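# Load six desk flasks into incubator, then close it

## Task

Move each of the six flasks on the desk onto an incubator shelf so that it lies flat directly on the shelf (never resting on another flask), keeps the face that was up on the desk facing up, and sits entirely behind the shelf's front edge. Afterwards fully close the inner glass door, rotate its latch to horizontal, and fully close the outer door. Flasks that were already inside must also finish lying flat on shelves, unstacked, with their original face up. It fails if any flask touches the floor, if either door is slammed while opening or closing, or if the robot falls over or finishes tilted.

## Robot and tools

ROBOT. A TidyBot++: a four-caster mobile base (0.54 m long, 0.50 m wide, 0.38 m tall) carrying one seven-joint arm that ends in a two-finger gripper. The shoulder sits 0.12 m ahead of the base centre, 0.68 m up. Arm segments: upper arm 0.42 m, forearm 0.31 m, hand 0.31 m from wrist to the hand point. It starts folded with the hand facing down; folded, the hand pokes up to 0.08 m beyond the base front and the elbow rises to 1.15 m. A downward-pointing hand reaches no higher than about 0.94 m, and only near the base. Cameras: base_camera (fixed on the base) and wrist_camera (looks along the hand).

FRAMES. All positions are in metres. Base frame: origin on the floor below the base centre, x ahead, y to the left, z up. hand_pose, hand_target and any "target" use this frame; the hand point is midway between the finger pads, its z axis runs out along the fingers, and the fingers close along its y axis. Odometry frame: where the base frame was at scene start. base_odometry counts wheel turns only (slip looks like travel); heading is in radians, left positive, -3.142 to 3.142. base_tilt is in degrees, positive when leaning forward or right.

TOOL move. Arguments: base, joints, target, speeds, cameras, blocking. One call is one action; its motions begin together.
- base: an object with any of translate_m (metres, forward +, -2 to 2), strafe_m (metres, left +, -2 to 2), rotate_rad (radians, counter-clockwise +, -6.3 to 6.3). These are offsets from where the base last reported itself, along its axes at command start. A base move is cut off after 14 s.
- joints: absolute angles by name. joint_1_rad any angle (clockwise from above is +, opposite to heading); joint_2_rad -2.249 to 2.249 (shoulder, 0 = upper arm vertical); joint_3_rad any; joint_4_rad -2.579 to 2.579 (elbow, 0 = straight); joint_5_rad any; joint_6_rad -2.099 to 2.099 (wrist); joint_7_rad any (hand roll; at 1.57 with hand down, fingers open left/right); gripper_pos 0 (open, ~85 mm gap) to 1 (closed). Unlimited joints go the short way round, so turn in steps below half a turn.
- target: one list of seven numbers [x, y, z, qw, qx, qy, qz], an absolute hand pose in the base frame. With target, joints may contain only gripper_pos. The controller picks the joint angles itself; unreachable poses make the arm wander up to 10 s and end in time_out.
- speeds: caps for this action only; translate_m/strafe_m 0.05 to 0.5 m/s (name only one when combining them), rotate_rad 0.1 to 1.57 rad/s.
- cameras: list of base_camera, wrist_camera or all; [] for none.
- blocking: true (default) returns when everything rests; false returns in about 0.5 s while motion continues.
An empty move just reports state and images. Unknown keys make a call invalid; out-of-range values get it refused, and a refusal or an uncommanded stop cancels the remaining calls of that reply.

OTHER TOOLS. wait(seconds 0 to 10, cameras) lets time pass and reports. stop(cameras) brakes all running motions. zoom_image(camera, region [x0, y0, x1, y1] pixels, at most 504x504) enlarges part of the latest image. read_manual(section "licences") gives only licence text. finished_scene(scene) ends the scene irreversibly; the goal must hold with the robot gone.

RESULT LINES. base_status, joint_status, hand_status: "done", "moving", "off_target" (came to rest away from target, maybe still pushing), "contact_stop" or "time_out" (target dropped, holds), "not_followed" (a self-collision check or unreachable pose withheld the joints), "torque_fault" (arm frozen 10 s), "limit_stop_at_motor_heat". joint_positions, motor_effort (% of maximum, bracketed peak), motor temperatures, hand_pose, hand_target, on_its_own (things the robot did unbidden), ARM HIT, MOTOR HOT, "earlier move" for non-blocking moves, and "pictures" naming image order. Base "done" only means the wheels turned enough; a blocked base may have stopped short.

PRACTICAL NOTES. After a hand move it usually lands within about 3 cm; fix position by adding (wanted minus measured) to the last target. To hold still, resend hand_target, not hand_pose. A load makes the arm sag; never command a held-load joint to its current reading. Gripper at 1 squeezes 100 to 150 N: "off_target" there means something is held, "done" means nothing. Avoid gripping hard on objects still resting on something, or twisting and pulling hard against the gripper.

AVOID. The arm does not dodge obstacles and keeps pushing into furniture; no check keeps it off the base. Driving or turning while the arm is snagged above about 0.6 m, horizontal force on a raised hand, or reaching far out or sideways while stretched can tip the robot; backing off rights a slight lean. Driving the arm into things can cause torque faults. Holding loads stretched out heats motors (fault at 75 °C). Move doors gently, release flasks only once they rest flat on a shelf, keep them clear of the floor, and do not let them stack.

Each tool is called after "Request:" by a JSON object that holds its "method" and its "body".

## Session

Request:
{"method": "move", "body": {}}

Scene clock: 0.00 s.
Motor temperatures (°C): [32 31 29 31 36 39 38]
base_odometry: x=+0.000 y=+0.000 heading=+0.000
base_tilt: forward=-0.3 right=+0.6
base_status: not commanded
joint_positions: joint_1_rad=+0.006 joint_2_rad=-0.306 joint_3_rad=+3.176 joint_4_rad=-2.532 joint_5_rad=-0.009 joint_6_rad=-0.823 joint_7_rad=+1.525 gripper_pos=+0.000
joint_status: not commanded
motor_effort: joint_1_rad=+0 joint_2_rad=-2 joint_3_rad=-1 joint_4_rad=+14 joint_5_rad=-1 joint_6_rad=+0 joint_7_rad=+0
hand_pose: x=+0.2708 y=-0.0013 z=+0.5818 quat_wxyz=(-0.009, +0.998, -0.045, +0.046) (m; base frame)
hand_target: x=+0.2713 y=-0.0013 z=+0.5820 quat_wxyz=(-0.009, +0.998, -0.045, +0.047) (m; base frame)
hand_status: not commanded
pictures: base_camera, wrist_camera
camera_calibration:
wrist_camera: T_world_to_cam=[[-0.0888662, -0.995133, -0.0425832, 0.0491434], [-0.990294, 0.0928594, -0.103419, 0.385646], [0.106869, 0.0329795, -0.993726, 0.683774], [0, 0, 0, 1]] pos_world=[0.313195, -0.00945713, 0.72146]

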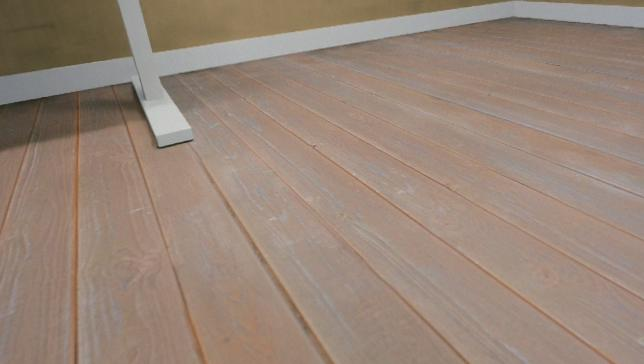

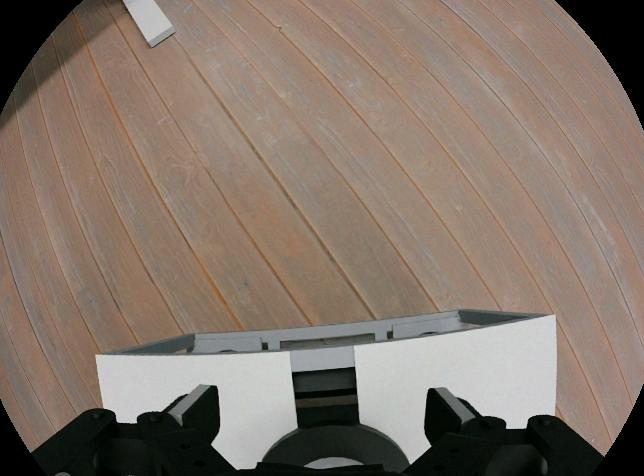

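Request:
{"method": "move", "body": {"joints": {"joint_1_rad":0.0,"joint_2_rad":0.1,"joint_3_rad":3.1416,"joint_4_rad":-1.5,"joint_5_rad":-0.02,"joint_6_rad":-0.6,"joint_7_rad":1.5708}}}

Scene clock: 8.40 s.
Motor temperatures (°C): [32 31 29 31 36 39 37]
move: done
base_odometry: x=+0.000 y=+0.000 heading=+0.000
base_tilt: forward=-0.3 right=+0.6
base_status: not commanded
joint_positions: joint_1_rad=+0.006 joint_2_rad=+0.082 joint_3_rad=+3.154 joint_4_rad=-1.526 joint_5_rad=-0.009 joint_6_rad=-0.664 joint_7_rad=+1.525 gripper_pos=+0.000
joint_status: all done
motor_effort: joint_1_rad=+0(1) joint_2_rad=-23(24) joint_3_rad=-1(3) joint_4_rad=+21(21) joint_5_rad=-1(2) joint_6_rad=+6(6) joint_7_rad=+0(2)
hand_pose: x=+0.7056 y=-0.0073 z=+0.8887 quat_wxyz=(-0.010, +0.906, -0.031, +0.421) (m; base frame)
hand_target: x=+0.7269 y=+0.0049 z=+0.9081 quat_wxyz=(-0.009, +0.891, -0.005, +0.454) (m; base frame)
hand_status: not commanded
pictures: base_camera, wrist_camera
camera_calibration:
wrist_camera: T_world_to_cam=[[-0.0331802, -0.99778, -0.0577406, 0.0690501], [-0.633698, 0.0656778, -0.770788, 1.18977], [0.772869, 0.0110152, -0.63447, 0.153037], [0, 0, 0, 1]] pos_world=[0.637967, -0.0109303, 1.01814]

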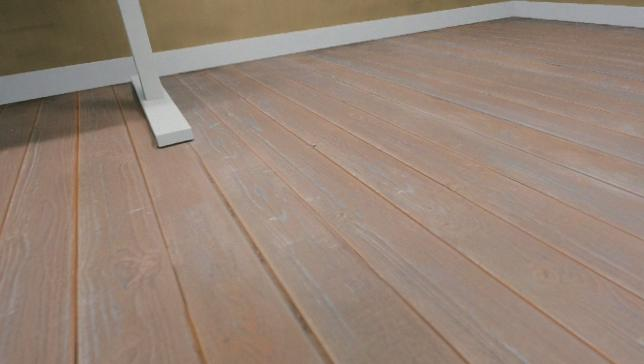

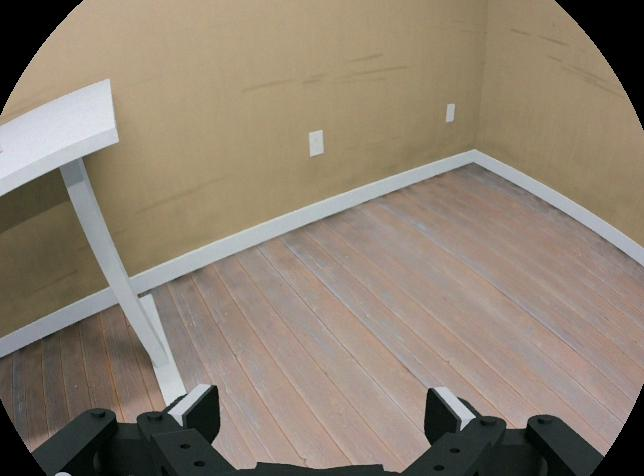

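Request:
{"method": "move", "body": {"joints": {"joint_2_rad":-0.21,"joint_4_rad":-2.45,"joint_6_rad":0.55}, "cameras": ["wrist_camera"]}}

Request:
{"method": "move", "body": {"base": {"rotate_rad":1.1}}}

Request:
{"method": "move", "body": {"base": {"rotate_rad":1.3}}}

Scene clock: 12.87 s.
Motor temperatures (°C): [32 31 29 31 36 39 37]
move: done
base_odometry: x=+0.000 y=+0.000 heading=+0.000
base_tilt: forward=-0.3 right=+0.5
base_status: not commanded
joint_positions: joint_1_rad=+0.006 joint_2_rad=-0.187 joint_3_rad=+3.154 joint_4_rad=-2.431 joint_5_rad=-0.009 joint_6_rad=+0.488 joint_7_rad=+1.525 gripper_pos=+0.000
joint_status: all done
motor_effort: joint_1_rad=+0(1) joint_2_rad=-11(25) joint_3_rad=+0(2) joint_4_rad=+18(22) joint_5_rad=-1(1) joint_6_rad=+8(9) joint_7_rad=+0(1)
hand_pose: x=+0.5927 y=-0.0089 z=+0.8419 quat_wxyz=(-0.011, +0.769, -0.030, +0.638) (m; base frame)
hand_target: x=+0.5869 y=-0.0019 z=+0.8613 quat_wxyz=(-0.002, +0.748, -0.010, +0.664) (m; base frame)
hand_status: not commanded
pictures: wrist_camera
camera_calibration:
wrist_camera: T_world_to_cam=[[-0.0121777, -0.998133, -0.0598433, 0.0503381], [-0.170918, 0.0610448, -0.983392, 0.986886], [0.98521, -0.00174721, -0.171342, -0.305198], [0, 0, 0, 1]] pos_world=[0.469974, -0.0105333, 0.921216]

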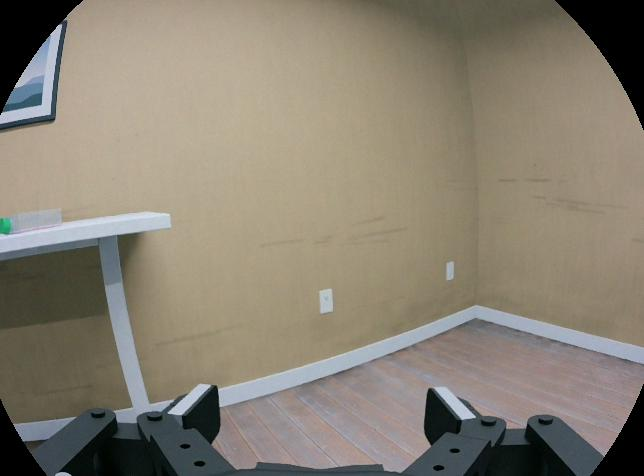

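Scene clock: 14.93 s.
Motor temperatures (°C): [32 31 29 31 36 39 37]
move: done
base_odometry: x=+0.000 y=+0.000 heading=+1.100
base_tilt: forward=-0.2 right=+0.6
base_status: done
joint_positions: joint_1_rad=+0.004 joint_2_rad=-0.187 joint_3_rad=+3.141 joint_4_rad=-2.431 joint_5_rad=-0.009 joint_6_rad=+0.490 joint_7_rad=+1.525 gripper_pos=+0.000
joint_status: not commanded
motor_effort: joint_1_rad=+0(2) joint_2_rad=-11(12) joint_3_rad=-1(3) joint_4_rad=+18(19) joint_5_rad=-1(2) joint_6_rad=+8(8) joint_7_rad=+0(1)
hand_pose: x=+0.5927 y=-0.0017 z=+0.8427 quat_wxyz=(-0.015, +0.768, -0.024, +0.639) (m; base frame)
hand_target: x=+0.5869 y=-0.0019 z=+0.8613 quat_wxyz=(-0.002, +0.748, -0.010, +0.664) (m; base frame)
hand_status: not commanded
pictures: base_camera, wrist_camera
camera_calibration:
wrist_camera: T_world_to_cam=[[0.00240247, -0.998343, -0.0574992, 0.0470126], [-0.169169, 0.0562649, -0.98398, 0.986692], [0.985584, 0.0120911, -0.168754, -0.30741], [0, 0, 0, 1]] pos_world=[0.469783, -0.00486452, 0.921711]

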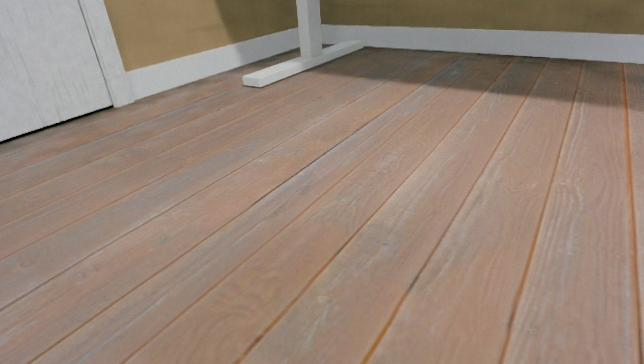

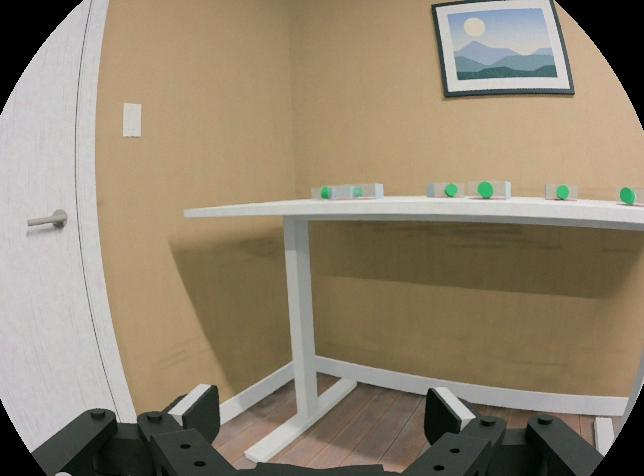

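Scene clock: 17.03 s.
Motor temperatures (°C): [32 31 29 31 36 39 37]
move: done
base_odometry: x=+0.000 y=+0.000 heading=+2.399
base_tilt: forward=-0.3 right=+0.5
base_status: done
joint_positions: joint_1_rad=+0.002 joint_2_rad=-0.187 joint_3_rad=+3.139 joint_4_rad=-2.431 joint_5_rad=-0.009 joint_6_rad=+0.490 joint_7_rad=+1.525 gripper_pos=+0.000
joint_status: not commanded
motor_effort: joint_1_rad=+0(2) joint_2_rad=-11(13) joint_3_rad=-1(3) joint_4_rad=+18(19) joint_5_rad=-1(2) joint_6_rad=+8(8) joint_7_rad=+1(1)
hand_pose: x=+0.5927 y=+0.0000 z=+0.8428 quat_wxyz=(-0.016, +0.768, -0.022, +0.640) (m; base frame)
hand_target: x=+0.5869 y=-0.0019 z=+0.8613 quat_wxyz=(-0.002, +0.748, -0.010, +0.664) (m; base frame)
hand_status: not commanded
pictures: base_camera, wrist_camera
camera_calibration:
wrist_camera: T_world_to_cam=[[0.00571634, -0.998352, -0.0571066, 0.0462852], [-0.169049, 0.0553208, -0.984054, 0.986633], [0.985591, 0.015279, -0.168455, -0.307693], [0, 0, 0, 1]] pos_world=[0.469784, -0.00367114, 0.921711]

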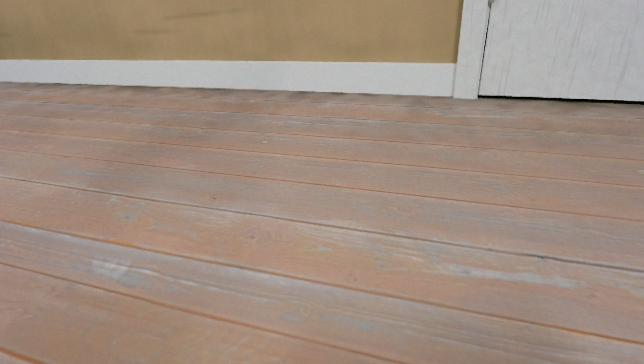

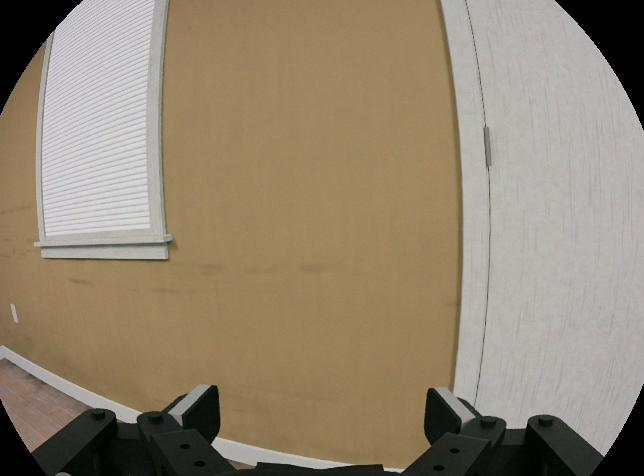

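Request:
{"method": "move", "body": {"base": {"rotate_rad":1.3}}}

Request:
{"method": "move", "body": {"base": {"rotate_rad":1.2}}}

Scene clock: 20.13 s.
Motor temperatures (°C): [32 31 29 31 36 39 37]
move: done
base_odometry: x=+0.000 y=+0.000 heading=-2.584
base_tilt: forward=-0.3 right=+0.6
base_status: done
joint_positions: joint_1_rad=+0.002 joint_2_rad=-0.187 joint_3_rad=+3.138 joint_4_rad=-2.431 joint_5_rad=-0.009 joint_6_rad=+0.491 joint_7_rad=+1.525 gripper_pos=+0.000
joint_status: not commanded
motor_effort: joint_1_rad=+0(2) joint_2_rad=-11(12) joint_3_rad=-1(3) joint_4_rad=+18(19) joint_5_rad=-1(1) joint_6_rad=+8(9) joint_7_rad=+0(1)
hand_pose: x=+0.5927 y=+0.0007 z=+0.8428 quat_wxyz=(-0.016, +0.768, -0.022, +0.640) (m; base frame)
hand_target: x=+0.5869 y=-0.0019 z=+0.8613 quat_wxyz=(-0.002, +0.748, -0.010, +0.664) (m; base frame)
hand_status: not commanded
pictures: base_camera, wrist_camera
camera_calibration:
wrist_camera: T_world_to_cam=[[0.00726928, -0.998351, -0.0569461, 0.0460094], [-0.168934, 0.054903, -0.984097, 0.986683], [0.985601, 0.0167738, -0.168256, -0.307869], [0, 0, 0, 1]] pos_world=[0.469785, -0.00307416, 0.921811]

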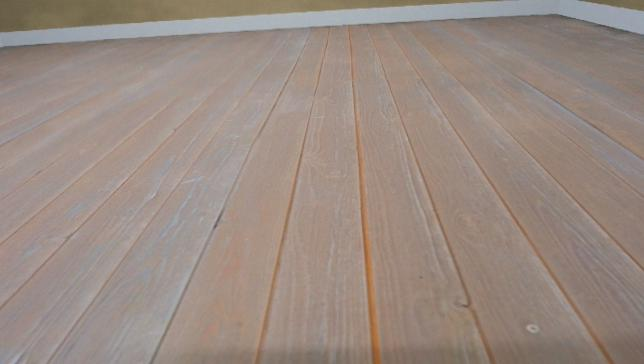

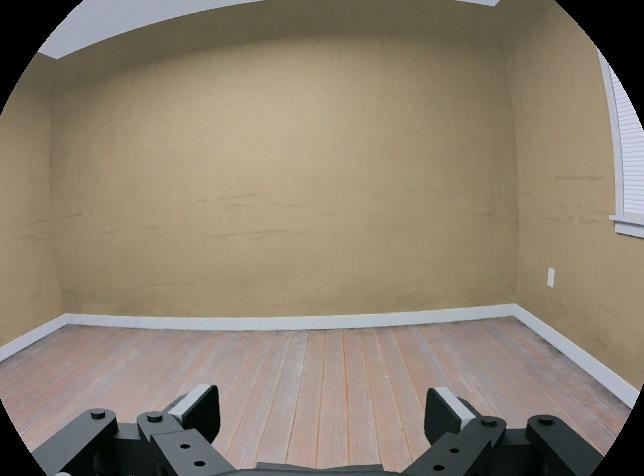

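Scene clock: 22.17 s.
Motor temperatures (°C): [32 31 29 31 36 39 37]
move: done
base_odometry: x=+0.000 y=+0.000 heading=-1.385
base_tilt: forward=-0.3 right=+0.6
base_status: done
joint_positions: joint_1_rad=+0.001 joint_2_rad=-0.187 joint_3_rad=+3.138 joint_4_rad=-2.431 joint_5_rad=-0.009 joint_6_rad=+0.491 joint_7_rad=+1.525 gripper_pos=+0.000
joint_status: not commanded
motor_effort: joint_1_rad=+0(2) joint_2_rad=-11(12) joint_3_rad=+0(3) joint_4_rad=+18(19) joint_5_rad=+0(1) joint_6_rad=+8(8) joint_7_rad=+0(1)
hand_pose: x=+0.5927 y=+0.0011 z=+0.8429 quat_wxyz=(-0.016, +0.768, -0.021, +0.640) (m; base frame)
hand_target: x=+0.5869 y=-0.0019 z=+0.8613 quat_wxyz=(-0.002, +0.748, -0.010, +0.664) (m; base frame)
hand_status: not commanded
pictures: base_camera, wrist_camera
camera_calibration:
wrist_camera: T_world_to_cam=[[0.00809496, -0.998349, -0.056874, 0.045853], [-0.168878, 0.054694, -0.984118, 0.986659], [0.985604, 0.0175712, -0.168157, -0.307965], [0, 0, 0, 1]] pos_world=[0.469786, -0.00277572, 0.921811]

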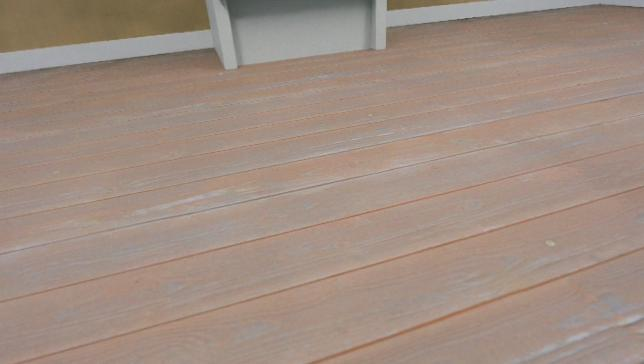

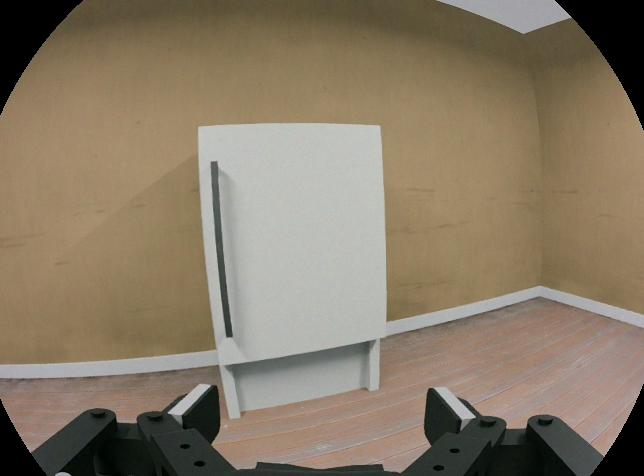

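Request:
{"method": "zoom_image", "body": {"camera": "base_camera", "region": [190, 0, 420, 120]}}

Scaled by 2.191.

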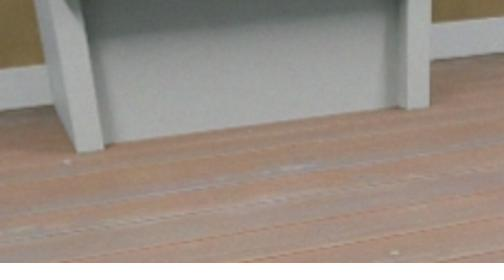

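Request:
{"method": "move", "body": {"base": {"translate_m":0.74,"strafe_m":0.135,"rotate_rad":0.26}, "joints": {"joint_1_rad":0.0,"joint_2_rad":-0.21,"joint_4_rad":-2.51,"joint_6_rad":0.78,"joint_7_rad":1.63,"gripper_pos":0.2}}}

Request:
{"method": "zoom_image", "body": {"camera": "base_camera", "region": [160, 20, 560, 220]}}

Scene clock: 32.27 s.
Motor temperatures (°C): [32 31 29 31 36 39 37]
move: done
base_odometry: x=+0.269 y=-0.702 heading=-1.124
base_tilt: forward=-0.3 right=+0.5
base_status: done
joint_positions: joint_1_rad=+0.001 joint_2_rad=-0.199 joint_3_rad=+3.139 joint_4_rad=-2.497 joint_5_rad=-0.009 joint_6_rad=+0.725 joint_7_rad=+1.564 gripper_pos=+0.200
joint_status: all done
motor_effort: joint_1_rad=+0(2) joint_2_rad=-10(13) joint_3_rad=-1(3) joint_4_rad=+18(19) joint_5_rad=-1(2) joint_6_rad=+8(9) joint_7_rad=+0(1)
hand_pose: x=+0.5821 y=+0.0002 z=+0.8845 quat_wxyz=(-0.003, +0.708, -0.007, +0.706) (m; base frame)
hand_target: x=+0.5766 y=-0.0030 z=+0.8997 quat_wxyz=(+0.021, +0.689, +0.010, +0.724) (m; base frame)
hand_status: not commanded
pictures: base_camera, wrist_camera
camera_calibration:
wrist_camera: T_world_to_cam=[[0.015791, -0.999766, -0.0147734, 0.00561941], [0.00976018, 0.0149287, -0.999841, 0.935787], [0.999828, 0.0156443, 0.00999364, -0.4563], [0, 0, 0, 1]] pos_world=[0.446999, -0.00121348, 0.940281]

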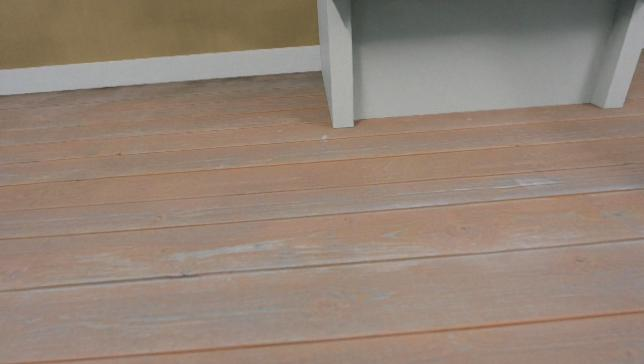

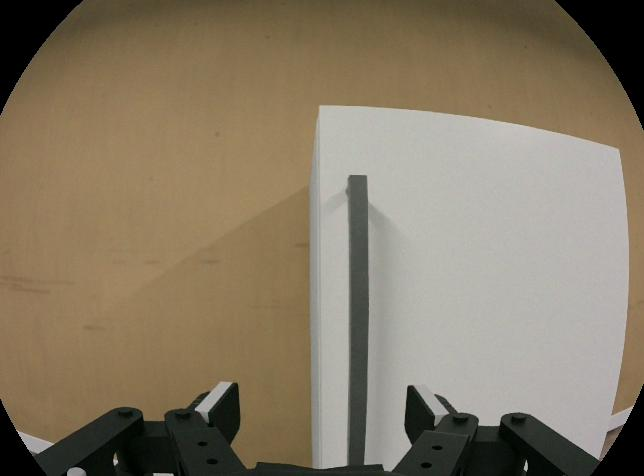

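Scaled by 1.260.

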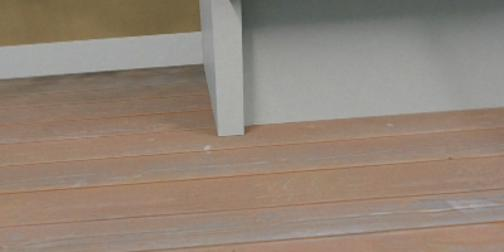

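Request:
{"method": "move", "body": {"base": {"translate_m":0.34,"strafe_m":-0.035,"rotate_rad":-0.017}, "speeds": {"translate_m":0.25,"rotate_rad":0.1}, "joints": {"gripper_pos":0.4}, "cameras": ["wrist_camera"]}}

Scene clock: 38.50 s.
Motor temperatures (°C): [32 31 29 31 36 39 37]
move: done
base_odometry: x=+0.385 y=-1.024 heading=-1.141
base_tilt: forward=-0.3 right=+0.6
base_status: done
joint_positions: joint_1_rad=+0.001 joint_2_rad=-0.201 joint_3_rad=+3.139 joint_4_rad=-2.497 joint_5_rad=-0.009 joint_6_rad=+0.725 joint_7_rad=+1.564 gripper_pos=+0.400
joint_status: all done
motor_effort: joint_1_rad=+0(2) joint_2_rad=-10(12) joint_3_rad=-1(2) joint_4_rad=+18(19) joint_5_rad=+0(2) joint_6_rad=+8(9) joint_7_rad=+0(2)
hand_pose: x=+0.5816 y=+0.0001 z=+0.8853 quat_wxyz=(-0.003, +0.707, -0.007, +0.707) (m; base frame)
hand_target: x=+0.5766 y=-0.0030 z=+0.8997 quat_wxyz=(+0.021, +0.689, +0.010, +0.724) (m; base frame)
hand_status: not commanded
pictures: wrist_camera
camera_calibration:
wrist_camera: T_world_to_cam=[[0.0156184, -0.999769, -0.0147482, 0.00559118], [0.0116625, 0.0149312, -0.999821, 0.935523], [0.99981, 0.0154436, 0.011893, -0.45749], [0, 0, 0, 1]] pos_world=[0.446406, -0.00131326, 0.940879]

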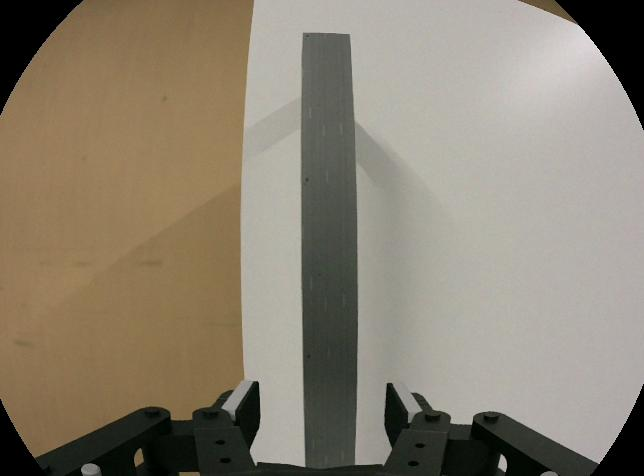

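Request:
{"method": "move", "body": {"base": {"translate_m":0.028,"strafe_m":-0.004}, "speeds": {"translate_m":0.1}, "cameras": []}}

Request:
{"method": "move", "body": {"joints": {"gripper_pos":0.8}, "cameras": ["wrist_camera"]}}

Scene clock: 40.77 s.
Motor temperatures (°C): [32 31 29 31 36 39 37]
move: done
base_odometry: x=+0.393 y=-1.051 heading=-1.141
base_tilt: forward=-0.3 right=+0.5
base_status: done
joint_positions: joint_1_rad=+0.001 joint_2_rad=-0.202 joint_3_rad=+3.139 joint_4_rad=-2.497 joint_5_rad=-0.009 joint_6_rad=+0.725 joint_7_rad=+1.564 gripper_pos=+0.400
joint_status: not commanded
motor_effort: joint_1_rad=+0(1) joint_2_rad=-10(13) joint_3_rad=-1(2) joint_4_rad=+18(19) joint_5_rad=-1(1) joint_6_rad=+8(9) joint_7_rad=+1(1)
hand_pose: x=+0.5813 y=+0.0001 z=+0.8857 quat_wxyz=(-0.003, +0.707, -0.007, +0.707) (m; base frame)
hand_target: x=+0.5766 y=-0.0030 z=+0.8997 quat_wxyz=(+0.021, +0.689, +0.010, +0.724) (m; base frame)
hand_status: not commanded
pictures: none
No camera images: "cameras" was empty.

Scene clock: 41.53 s.
Motor temperatures (°C): [32 31 29 31 36 39 37]
move: off_target
base_odometry: x=+0.393 y=-1.051 heading=-1.141
base_tilt: forward=-0.2 right=+0.6
base_status: not commanded
joint_positions: joint_1_rad=+0.001 joint_2_rad=-0.203 joint_3_rad=+3.140 joint_4_rad=-2.499 joint_5_rad=-0.009 joint_6_rad=+0.726 joint_7_rad=+1.566 gripper_pos=+0.754
joint_status: gripper_pos off_target (ended at +0.754, target +0.800)
motor_effort: joint_1_rad=+0(1) joint_2_rad=-10(11) joint_3_rad=-2(2) joint_4_rad=+18(20) joint_5_rad=-2(2) joint_6_rad=+8(9) joint_7_rad=+0(2)
hand_pose: x=+0.5808 y=-0.0001 z=+0.8857 quat_wxyz=(-0.002, +0.707, -0.006, +0.707) (m; base frame)
hand_target: x=+0.5766 y=-0.0030 z=+0.8997 quat_wxyz=(+0.021, +0.689, +0.010, +0.724) (m; base frame)
hand_status: not commanded
pictures: wrist_camera
camera_calibration:
wrist_camera: T_world_to_cam=[[0.0152839, -0.999803, -0.012637, 0.00376168], [0.013003, 0.0128361, -0.999833, 0.935144], [0.999799, 0.015117, 0.0131966, -0.45792], [0, 0, 0, 1]] pos_world=[0.44561, -0.00132027, 0.941078]

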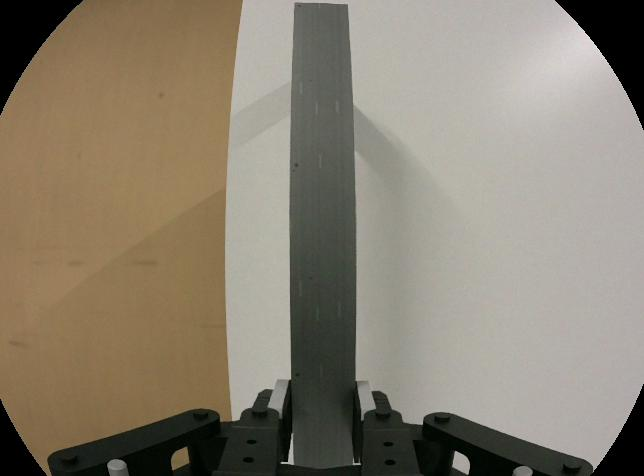

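Request:
{"method": "move", "body": {"base": {"translate_m":-0.0852,"strafe_m":-0.1062,"rotate_rad":0.15}, "speeds": {"translate_m":0.1,"rotate_rad":0.1}, "cameras": ["wrist_camera"]}}

Request:
{"method": "move", "body": {"base": {"translate_m":-0.1536,"strafe_m":-0.2239,"rotate_rad":0.3}, "speeds": {"translate_m":0.15,"rotate_rad":0.16}, "cameras": ["wrist_camera"]}}

Scene clock: 47.37 s.
Motor temperatures (°C): [32 31 29 31 36 39 37]
move: done
base_odometry: x=+0.261 y=-1.018 heading=-0.992
base_tilt: forward=-0.3 right=+0.6
base_status: done
joint_positions: joint_1_rad=+0.006 joint_2_rad=-0.206 joint_3_rad=+3.154 joint_4_rad=-2.505 joint_5_rad=-0.009 joint_6_rad=+0.731 joint_7_rad=+1.569 gripper_pos=+0.759
joint_status: not commanded
motor_effort: joint_1_rad=-2(4) joint_2_rad=-11(27) joint_3_rad=-4(6) joint_4_rad=+16(19) joint_5_rad=-1(3) joint_6_rad=+8(10) joint_7_rad=-1(2)
hand_pose: x=+0.5790 y=-0.0091 z=+0.8854 quat_wxyz=(+0.004, +0.706, -0.012, +0.708) (m; base frame)
hand_target: x=+0.5766 y=-0.0030 z=+0.8997 quat_wxyz=(+0.021, +0.689, +0.010, +0.724) (m; base frame)
hand_status: not commanded
pictures: wrist_camera
camera_calibration:
wrist_camera: T_world_to_cam=[[-0.00299954, -0.999917, -0.0125251, 0.00530833], [0.015235, 0.012478, -0.999806, 0.933633], [0.999879, -0.00318978, 0.0151963, -0.457877], [0, 0, 0, 1]] pos_world=[0.443614, -0.00780253, 0.940476]

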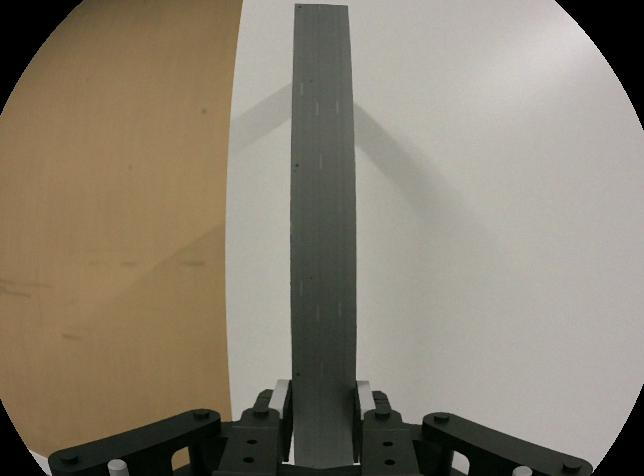

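Scene clock: 49.87 s.
Motor temperatures (°C): [32 31 29 31 36 39 37]
move: done
base_odometry: x=-0.011 y=-1.012 heading=-0.691
base_tilt: forward=-0.3 right=+0.6
base_status: done
joint_positions: joint_1_rad=+0.018 joint_2_rad=-0.204 joint_3_rad=+3.162 joint_4_rad=-2.503 joint_5_rad=-0.009 joint_6_rad=+0.732 joint_7_rad=+1.577 gripper_pos=+0.759
joint_status: not commanded
motor_effort: joint_1_rad=-3(7) joint_2_rad=-11(14) joint_3_rad=-6(9) joint_4_rad=+15(18) joint_5_rad=-1(2) joint_6_rad=+8(10) joint_7_rad=-1(3)
hand_pose: x=+0.5795 y=-0.0193 z=+0.8855 quat_wxyz=(+0.014, +0.706, -0.018, +0.708) (m; base frame)
hand_target: x=+0.5766 y=-0.0030 z=+0.8997 quat_wxyz=(+0.021, +0.689, +0.010, +0.724) (m; base frame)
hand_status: not commanded
pictures: wrist_camera
camera_calibration:
wrist_camera: T_world_to_cam=[[-0.0243876, -0.999683, -0.00622699, 0.00189126], [0.0152493, 0.00585612, -0.999867, 0.933765], [0.999586, -0.0244793, 0.0151016, -0.458591], [0, 0, 0, 1]] pos_world=[0.444209, -0.0148036, 0.940577]

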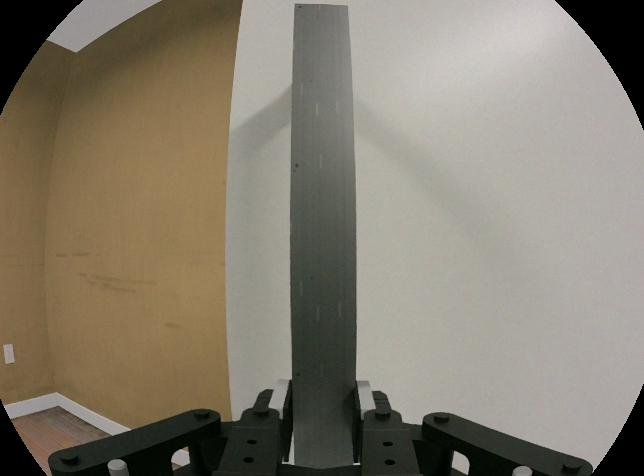

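Request:
{"method": "move", "body": {"base": {"translate_m":-0.1536,"strafe_m":-0.232,"rotate_rad":0.3}, "speeds": {"translate_m":0.15,"rotate_rad":0.16}, "cameras": []}}

Request:
{"method": "move", "body": {"base": {"translate_m":-0.1536,"strafe_m":-0.23,"rotate_rad":0.3}, "speeds": {"translate_m":0.15,"rotate_rad":0.16}, "cameras": ["wrist_camera"]}}

Scene clock: 54.83 s.
Motor temperatures (°C): [32 31 29 31 36 39 37]
move: done
base_odometry: x=-0.277 y=-1.093 heading=-0.390
base_tilt: forward=-0.3 right=+0.6
base_status: done
joint_positions: joint_1_rad=+0.020 joint_2_rad=-0.204 joint_3_rad=+3.159 joint_4_rad=-2.503 joint_5_rad=-0.009 joint_6_rad=+0.732 joint_7_rad=+1.577 gripper_pos=+0.759
joint_status: not commanded
motor_effort: joint_1_rad=-3(7) joint_2_rad=-12(15) joint_3_rad=-4(9) joint_4_rad=+17(20) joint_5_rad=+0(3) joint_6_rad=+9(10) joint_7_rad=-1(3)
hand_pose: x=+0.5796 y=-0.0185 z=+0.8855 quat_wxyz=(+0.014, +0.706, -0.017, +0.708) (m; base frame)
hand_target: x=+0.5766 y=-0.0030 z=+0.8997 quat_wxyz=(+0.021, +0.689, +0.010, +0.724) (m; base frame)
hand_status: not commanded
pictures: none
No camera images: "cameras" was empty.

Scene clock: 57.33 s.
Motor temperatures (°C): [32 31 29 31 36 39 37]
move: done
base_odometry: x=-0.506 y=-1.247 heading=-0.090
base_tilt: forward=-0.3 right=+0.5
base_status: done
joint_positions: joint_1_rad=+0.017 joint_2_rad=-0.205 joint_3_rad=+3.156 joint_4_rad=-2.505 joint_5_rad=-0.010 joint_6_rad=+0.733 joint_7_rad=+1.577 gripper_pos=+0.759
joint_status: not commanded
motor_effort: joint_1_rad=-1(6) joint_2_rad=-10(14) joint_3_rad=-3(8) joint_4_rad=+18(21) joint_5_rad=+0(3) joint_6_rad=+9(11) joint_7_rad=-1(2)
hand_pose: x=+0.5789 y=-0.0153 z=+0.8854 quat_wxyz=(+0.012, +0.706, -0.015, +0.708) (m; base frame)
hand_target: x=+0.5766 y=-0.0030 z=+0.8997 quat_wxyz=(+0.021, +0.689, +0.010, +0.724) (m; base frame)
hand_status: not commanded
pictures: wrist_camera
camera_calibration:
wrist_camera: T_world_to_cam=[[-0.0164119, -0.999852, -0.00511266, 0.000273032], [0.0158829, 0.004852, -0.999862, 0.93326], [0.999739, -0.0164909, 0.0158009, -0.458451], [0, 0, 0, 1]] pos_world=[0.443513, -0.0118154, 0.940377]

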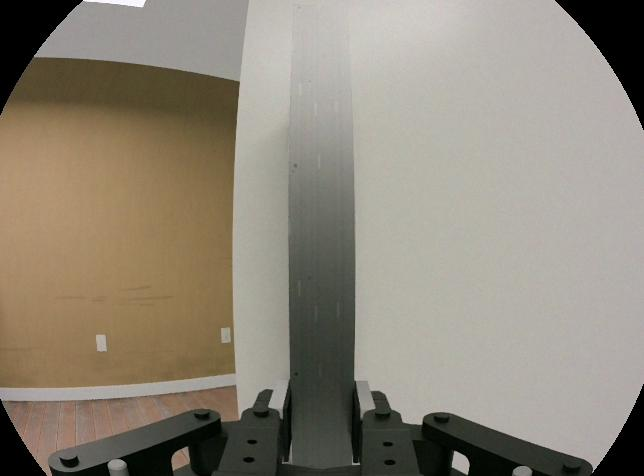

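Request:
{"method": "move", "body": {"base": {"translate_m":-0.1536,"strafe_m":-0.23,"rotate_rad":0.3}, "speeds": {"translate_m":0.15,"rotate_rad":0.16}, "cameras": ["base_camera"]}}

Request:
{"method": "move", "body": {"base": {"translate_m":-0.1536,"strafe_m":-0.23,"rotate_rad":0.3}, "speeds": {"translate_m":0.15,"rotate_rad":0.16}, "cameras": ["base_camera"]}}

Request:
{"method": "move", "body": {"base": {"translate_m":-0.1536,"strafe_m":-0.228,"rotate_rad":0.3}, "speeds": {"translate_m":0.15,"rotate_rad":0.16}, "cameras": ["base_camera","wrist_camera"]}}

Scene clock: 62.83 s.
Motor temperatures (°C): [32 31 29 31 36 39 37]
move: done
base_odometry: x=-0.680 y=-1.462 heading=+0.211
base_tilt: forward=-0.3 right=+0.6
base_status: done
joint_positions: joint_1_rad=+0.009 joint_2_rad=-0.210 joint_3_rad=+3.147 joint_4_rad=-2.510 joint_5_rad=-0.010 joint_6_rad=+0.734 joint_7_rad=+1.577 gripper_pos=+0.759
joint_status: not commanded
motor_effort: joint_1_rad=+0(6) joint_2_rad=-8(13) joint_3_rad=+0(7) joint_4_rad=+19(21) joint_5_rad=+0(3) joint_6_rad=+9(10) joint_7_rad=-1(2)
hand_pose: x=+0.5771 y=-0.0077 z=+0.8854 quat_wxyz=(+0.007, +0.705, -0.009, +0.709) (m; base frame)
hand_target: x=+0.5766 y=-0.0030 z=+0.8997 quat_wxyz=(+0.021, +0.689, +0.010, +0.724) (m; base frame)
hand_status: not commanded
pictures: base_camera

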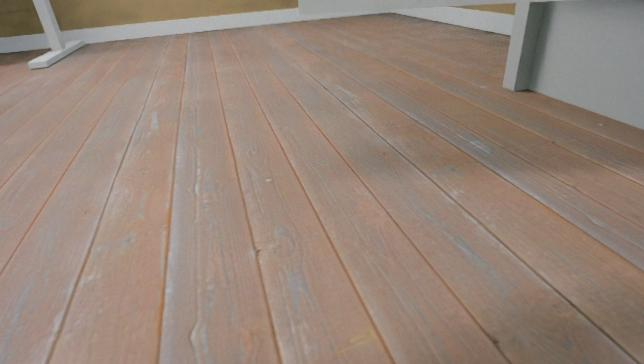

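Scene clock: 65.33 s.
Motor temperatures (°C): [32 31 29 31 36 39 37]
move: done
base_odometry: x=-0.782 y=-1.719 heading=+0.512
base_tilt: forward=-0.3 right=+0.5
base_status: done
joint_positions: joint_1_rad=-0.002 joint_2_rad=-0.211 joint_3_rad=+3.133 joint_4_rad=-2.511 joint_5_rad=-0.012 joint_6_rad=+0.734 joint_7_rad=+1.580 gripper_pos=+0.759
joint_status: not commanded
motor_effort: joint_1_rad=+2(6) joint_2_rad=-9(12) joint_3_rad=+2(7) joint_4_rad=+19(22) joint_5_rad=-1(4) joint_6_rad=+8(10) joint_7_rad=+1(2)
hand_pose: x=+0.5763 y=+0.0041 z=+0.8852 quat_wxyz=(+0.000, +0.705, +0.002, +0.709) (m; base frame)
hand_target: x=+0.5766 y=-0.0030 z=+0.8997 quat_wxyz=(+0.021, +0.689, +0.010, +0.724) (m; base frame)
hand_status: not commanded
pictures: base_camera

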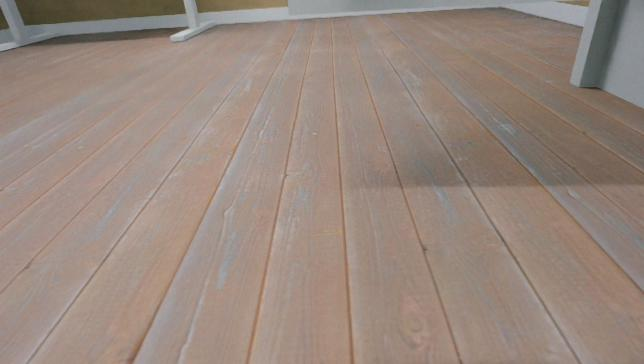

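Scene clock: 67.87 s.
Motor temperatures (°C): [32 31 29 31 36 39 37]
move: done
base_odometry: x=-0.804 y=-1.994 heading=+0.813
base_tilt: forward=-0.2 right=+0.6
base_status: done
joint_positions: joint_1_rad=-0.014 joint_2_rad=-0.212 joint_3_rad=+3.122 joint_4_rad=-2.513 joint_5_rad=-0.012 joint_6_rad=+0.735 joint_7_rad=+1.580 gripper_pos=+0.759
joint_status: not commanded
motor_effort: joint_1_rad=+4(7) joint_2_rad=-8(11) joint_3_rad=+4(7) joint_4_rad=+19(22) joint_5_rad=-1(3) joint_6_rad=+9(10) joint_7_rad=+1(2)
hand_pose: x=+0.5755 y=+0.0149 z=+0.8852 quat_wxyz=(-0.007, +0.705, +0.010, +0.709) (m; base frame)
hand_target: x=+0.5766 y=-0.0030 z=+0.8997 quat_wxyz=(+0.021, +0.689, +0.010, +0.724) (m; base frame)
hand_status: not commanded
pictures: base_camera, wrist_camera
camera_calibration:
wrist_camera: T_world_to_cam=[[0.0458633, -0.998942, 0.00348486, -0.0129747], [0.0174527, -0.00268672, -0.999844, 0.93218], [0.998795, 0.045917, 0.0173111, -0.456258], [0, 0, 0, 1]] pos_world=[0.440035, 0.0104935, 0.939978]

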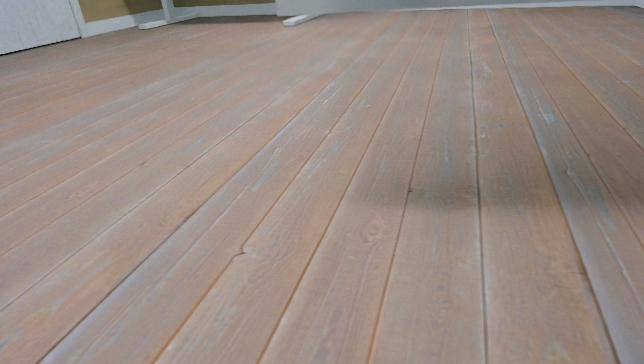

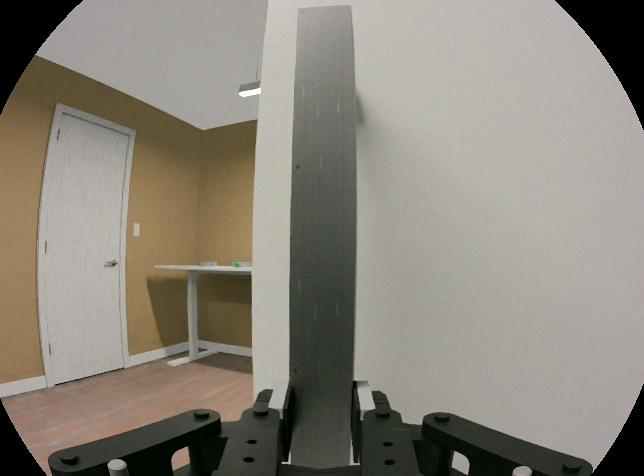

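Request:
{"method": "move", "body": {"joints": {"gripper_pos":0.3}, "cameras": []}}

Request:
{"method": "move", "body": {"base": {"translate_m":-0.25}, "speeds": {"translate_m":0.35}, "cameras": ["wrist_camera"]}}

Request:
{"method": "move", "body": {"base": {"translate_m":0.89,"strafe_m":0.88}, "speeds": {"translate_m":0.5}, "cameras": ["wrist_camera"]}}

Request:
{"method": "move", "body": {"base": {"translate_m":1.0,"strafe_m":-0.568,"rotate_rad":-1.954}, "speeds": {"translate_m":0.5,"rotate_rad":0.9}, "joints": {"joint_1_rad":0.0,"joint_3_rad":3.1416,"joint_5_rad":-0.02}}}

Scene clock: 75.47 s.
Motor temperatures (°C): [32 31 29 31 36 39 37]
move: done
base_odometry: x=-0.804 y=-1.994 heading=+0.813
base_tilt: forward=-0.3 right=+0.6
base_status: not commanded
joint_positions: joint_1_rad=-0.005 joint_2_rad=-0.212 joint_3_rad=+3.140 joint_4_rad=-2.513 joint_5_rad=-0.012 joint_6_rad=+0.735 joint_7_rad=+1.580 gripper_pos=+0.300
joint_status: all done
motor_effort: joint_1_rad=+0(4) joint_2_rad=-10(11) joint_3_rad=+0(5) joint_4_rad=+18(20) joint_5_rad=-1(2) joint_6_rad=+8(9) joint_7_rad=-1(3)
hand_pose: x=+0.5759 y=+0.0023 z=+0.8852 quat_wxyz=(+0.000, +0.705, +0.000, +0.709) (m; base frame)
hand_target: x=+0.5766 y=-0.0030 z=+0.8997 quat_wxyz=(+0.021, +0.689, +0.010, +0.724) (m; base frame)
hand_status: not commanded
pictures: none
No camera images: "cameras" was empty.

Scene clock: 77.07 s.
Motor temperatures (°C): [32 31 29 31 36 39 37]
move: done
base_odometry: x=-0.976 y=-2.175 heading=+0.813
base_tilt: forward=-0.3 right=+0.6
base_status: done
joint_positions: joint_1_rad=-0.005 joint_2_rad=-0.211 joint_3_rad=+3.140 joint_4_rad=-2.513 joint_5_rad=-0.012 joint_6_rad=+0.735 joint_7_rad=+1.580 gripper_pos=+0.300
joint_status: not commanded
motor_effort: joint_1_rad=+0(0) joint_2_rad=-10(13) joint_3_rad=-1(2) joint_4_rad=+18(19) joint_5_rad=+0(1) joint_6_rad=+8(9) joint_7_rad=+0(1)
hand_pose: x=+0.5763 y=+0.0023 z=+0.8845 quat_wxyz=(+0.000, +0.706, +0.000, +0.708) (m; base frame)
hand_target: x=+0.5766 y=-0.0030 z=+0.8997 quat_wxyz=(+0.021, +0.689, +0.010, +0.724) (m; base frame)
hand_status: not commanded
pictures: wrist_camera
camera_calibration:
wrist_camera: T_world_to_cam=[[0.0200637, -0.999799, -0.00035103, -0.00738302], [0.0157947, 0.000668022, -0.999875, 0.932397], [0.999674, 0.0200557, 0.0158049, -0.455549], [0, 0, 0, 1]] pos_world=[0.440821, 0.00113194, 0.939478]

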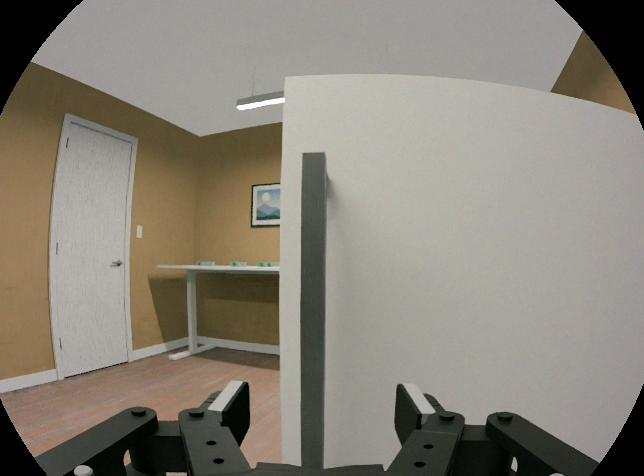

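Scene clock: 80.97 s.
Motor temperatures (°C): [32 31 29 31 36 39 37]
move: done
base_odometry: x=-1.003 y=-0.924 heading=+0.813
base_tilt: forward=-0.3 right=+0.6
base_status: done
joint_positions: joint_1_rad=-0.005 joint_2_rad=-0.211 joint_3_rad=+3.140 joint_4_rad=-2.513 joint_5_rad=-0.012 joint_6_rad=+0.735 joint_7_rad=+1.580 gripper_pos=+0.300
joint_status: not commanded
motor_effort: joint_1_rad=+0(1) joint_2_rad=-10(12) joint_3_rad=-1(2) joint_4_rad=+18(19) joint_5_rad=+0(2) joint_6_rad=+8(9) joint_7_rad=+0(2)
hand_pose: x=+0.5763 y=+0.0022 z=+0.8845 quat_wxyz=(+0.000, +0.706, +0.000, +0.708) (m; base frame)
hand_target: x=+0.5766 y=-0.0030 z=+0.8997 quat_wxyz=(+0.021, +0.689, +0.010, +0.724) (m; base frame)
hand_status: not commanded
pictures: wrist_camera
camera_calibration:
wrist_camera: T_world_to_cam=[[0.0198639, -0.999803, -0.000356827, -0.00728927], [0.0157948, 0.000670662, -0.999875, 0.932397], [0.999678, 0.0198558, 0.015805, -0.45555], [0, 0, 0, 1]] pos_world=[0.440821, 0.00113215, 0.939478]

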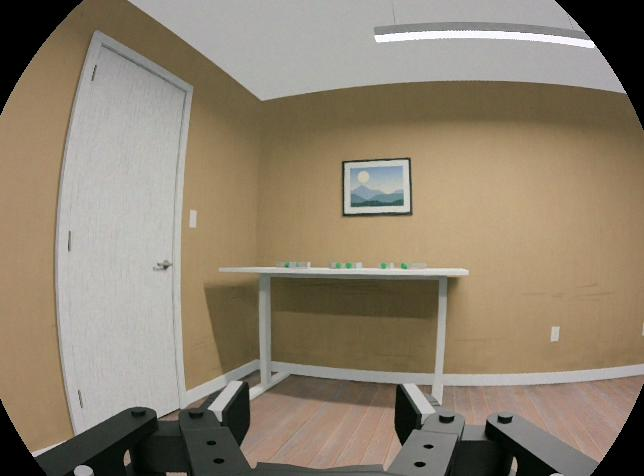

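Scene clock: 84.77 s.
Motor temperatures (°C): [32 31 29 31 36 39 37]
move: done
base_odometry: x=+0.097 y=-0.587 heading=-1.142
base_tilt: forward=-0.3 right=+0.5
base_status: done
joint_positions: joint_1_rad=-0.005 joint_2_rad=-0.211 joint_3_rad=+3.140 joint_4_rad=-2.513 joint_5_rad=-0.012 joint_6_rad=+0.735 joint_7_rad=+1.580 gripper_pos=+0.300
joint_status: all done
motor_effort: joint_1_rad=+0(2) joint_2_rad=-9(11) joint_3_rad=-2(2) joint_4_rad=+18(18) joint_5_rad=-1(2) joint_6_rad=+8(9) joint_7_rad=+0(1)
hand_pose: x=+0.5763 y=+0.0022 z=+0.8845 quat_wxyz=(+0.000, +0.706, +0.000, +0.708) (m; base frame)
hand_target: x=+0.5766 y=-0.0030 z=+0.8997 quat_wxyz=(+0.021, +0.689, +0.010, +0.724) (m; base frame)
hand_status: not commanded
pictures: base_camera, wrist_camera
camera_calibration:
wrist_camera: T_world_to_cam=[[0.0198639, -0.999803, -0.000358783, -0.00728942], [0.0156949, 0.000670633, -0.999877, 0.932441], [0.999679, 0.0198558, 0.0157051, -0.455557], [0, 0, 0, 1]] pos_world=[0.440921, 0.00113215, 0.939478]

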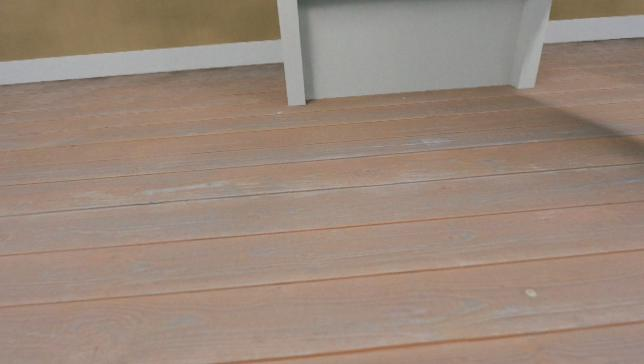

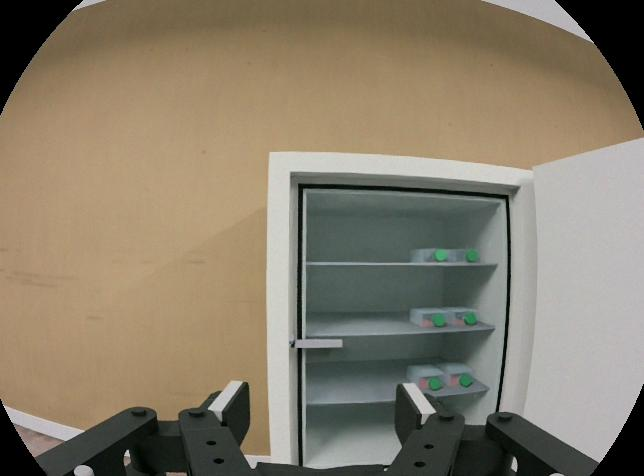

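Request:
{"method": "move", "body": {"base": {"translate_m":0.3,"strafe_m":0.013}, "speeds": {"translate_m":0.25}, "joints": {"joint_2_rad":0.645,"joint_4_rad":-1.855,"joint_6_rad":0.95,"joint_7_rad":-0.075,"gripper_pos":0.55}}}

Scene clock: 91.30 s.
Motor temperatures (°C): [32 31 29 31 36 39 37]
move: done
base_odometry: x=+0.233 y=-0.855 heading=-1.141
base_tilt: forward=-0.2 right=+0.6
base_status: done
joint_positions: joint_1_rad=-0.005 joint_2_rad=+0.639 joint_3_rad=+3.140 joint_4_rad=-1.882 joint_5_rad=-0.012 joint_6_rad=+0.889 joint_7_rad=-0.001 gripper_pos=+0.550
joint_status: all done
motor_effort: joint_1_rad=+0(1) joint_2_rad=-36(38) joint_3_rad=-2(2) joint_4_rad=+15(20) joint_5_rad=+0(1) joint_6_rad=+8(9) joint_7_rad=+0(2)
hand_pose: x=+0.8633 y=+0.0035 z=+0.7450 quat_wxyz=(-0.486, +0.512, -0.518, +0.483) (m; base frame)
hand_target: x=+0.8713 y=-0.0037 z=+0.7726 quat_wxyz=(-0.523, +0.469, -0.520, +0.487) (m; base frame)
hand_status: not commanded
pictures: base_camera, wrist_camera
camera_calibration:
wrist_camera: T_world_to_cam=[[-0.0401907, 0.00995784, -0.999142, 0.780563], [0.015088, 0.999842, 0.0093579, 0.03365], [0.999078, -0.0146989, -0.0403346, -0.697984], [0, 0, 0, 1]] pos_world=[0.728205, -0.0516771, 0.751425]

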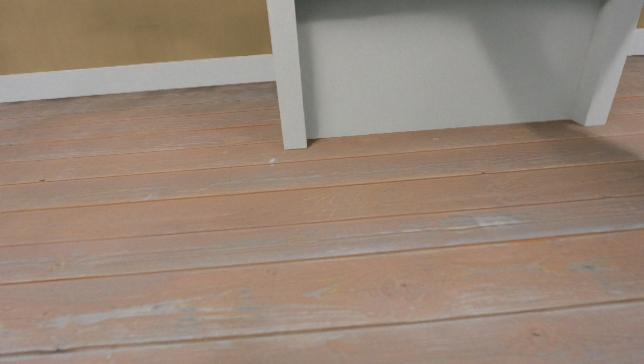

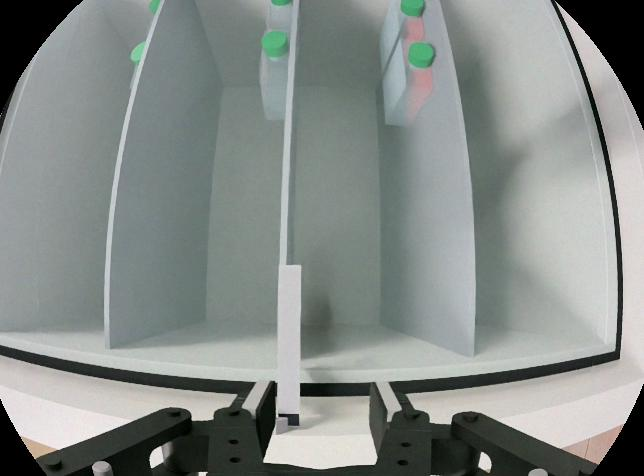

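Request:
{"method": "move", "body": {"base": {"translate_m":0.06}, "speeds": {"translate_m":0.15}, "joints": {"joint_4_rad":-1.823}, "cameras": ["wrist_camera"]}}

Scene clock: 95.27 s.
Motor temperatures (°C): [32 31 29 31 36 39 37]
move: done
base_odometry: x=+0.259 y=-0.909 heading=-1.141
base_tilt: forward=-0.2 right=+0.6
base_status: done
joint_positions: joint_1_rad=-0.005 joint_2_rad=+0.640 joint_3_rad=+3.140 joint_4_rad=-1.844 joint_5_rad=-0.012 joint_6_rad=+0.893 joint_7_rad=-0.003 gripper_pos=+0.550
joint_status: all done
motor_effort: joint_1_rad=+0(2) joint_2_rad=-35(38) joint_3_rad=+0(2) joint_4_rad=+15(17) joint_5_rad=-1(1) joint_6_rad=+8(9) joint_7_rad=+0(1)
hand_pose: x=+0.8737 y=+0.0035 z=+0.7642 quat_wxyz=(-0.497, +0.501, -0.508, +0.493) (m; base frame)
hand_target: x=+0.8789 y=-0.0037 z=+0.7887 quat_wxyz=(-0.531, +0.461, -0.511, +0.494) (m; base frame)
hand_status: not commanded
pictures: wrist_camera
camera_calibration:
wrist_camera: T_world_to_cam=[[0.000593752, 0.0124232, -0.999923, 0.765138], [0.0147904, 0.999813, 0.0124306, 0.0312375], [0.99989, -0.0147967, 0.000409897, -0.73931], [0, 0, 0, 1]] pos_world=[0.738313, -0.0516764, 0.764994]

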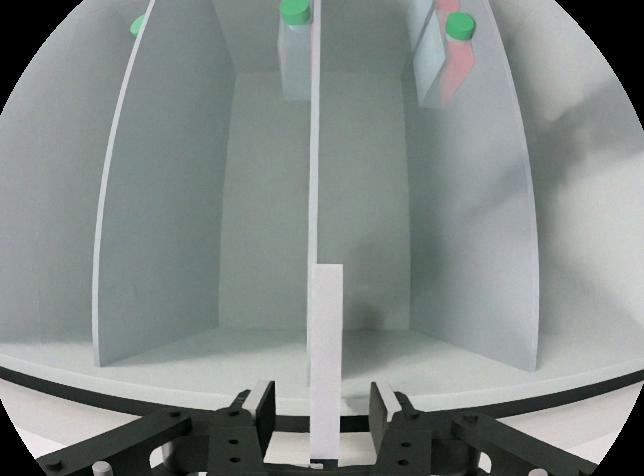

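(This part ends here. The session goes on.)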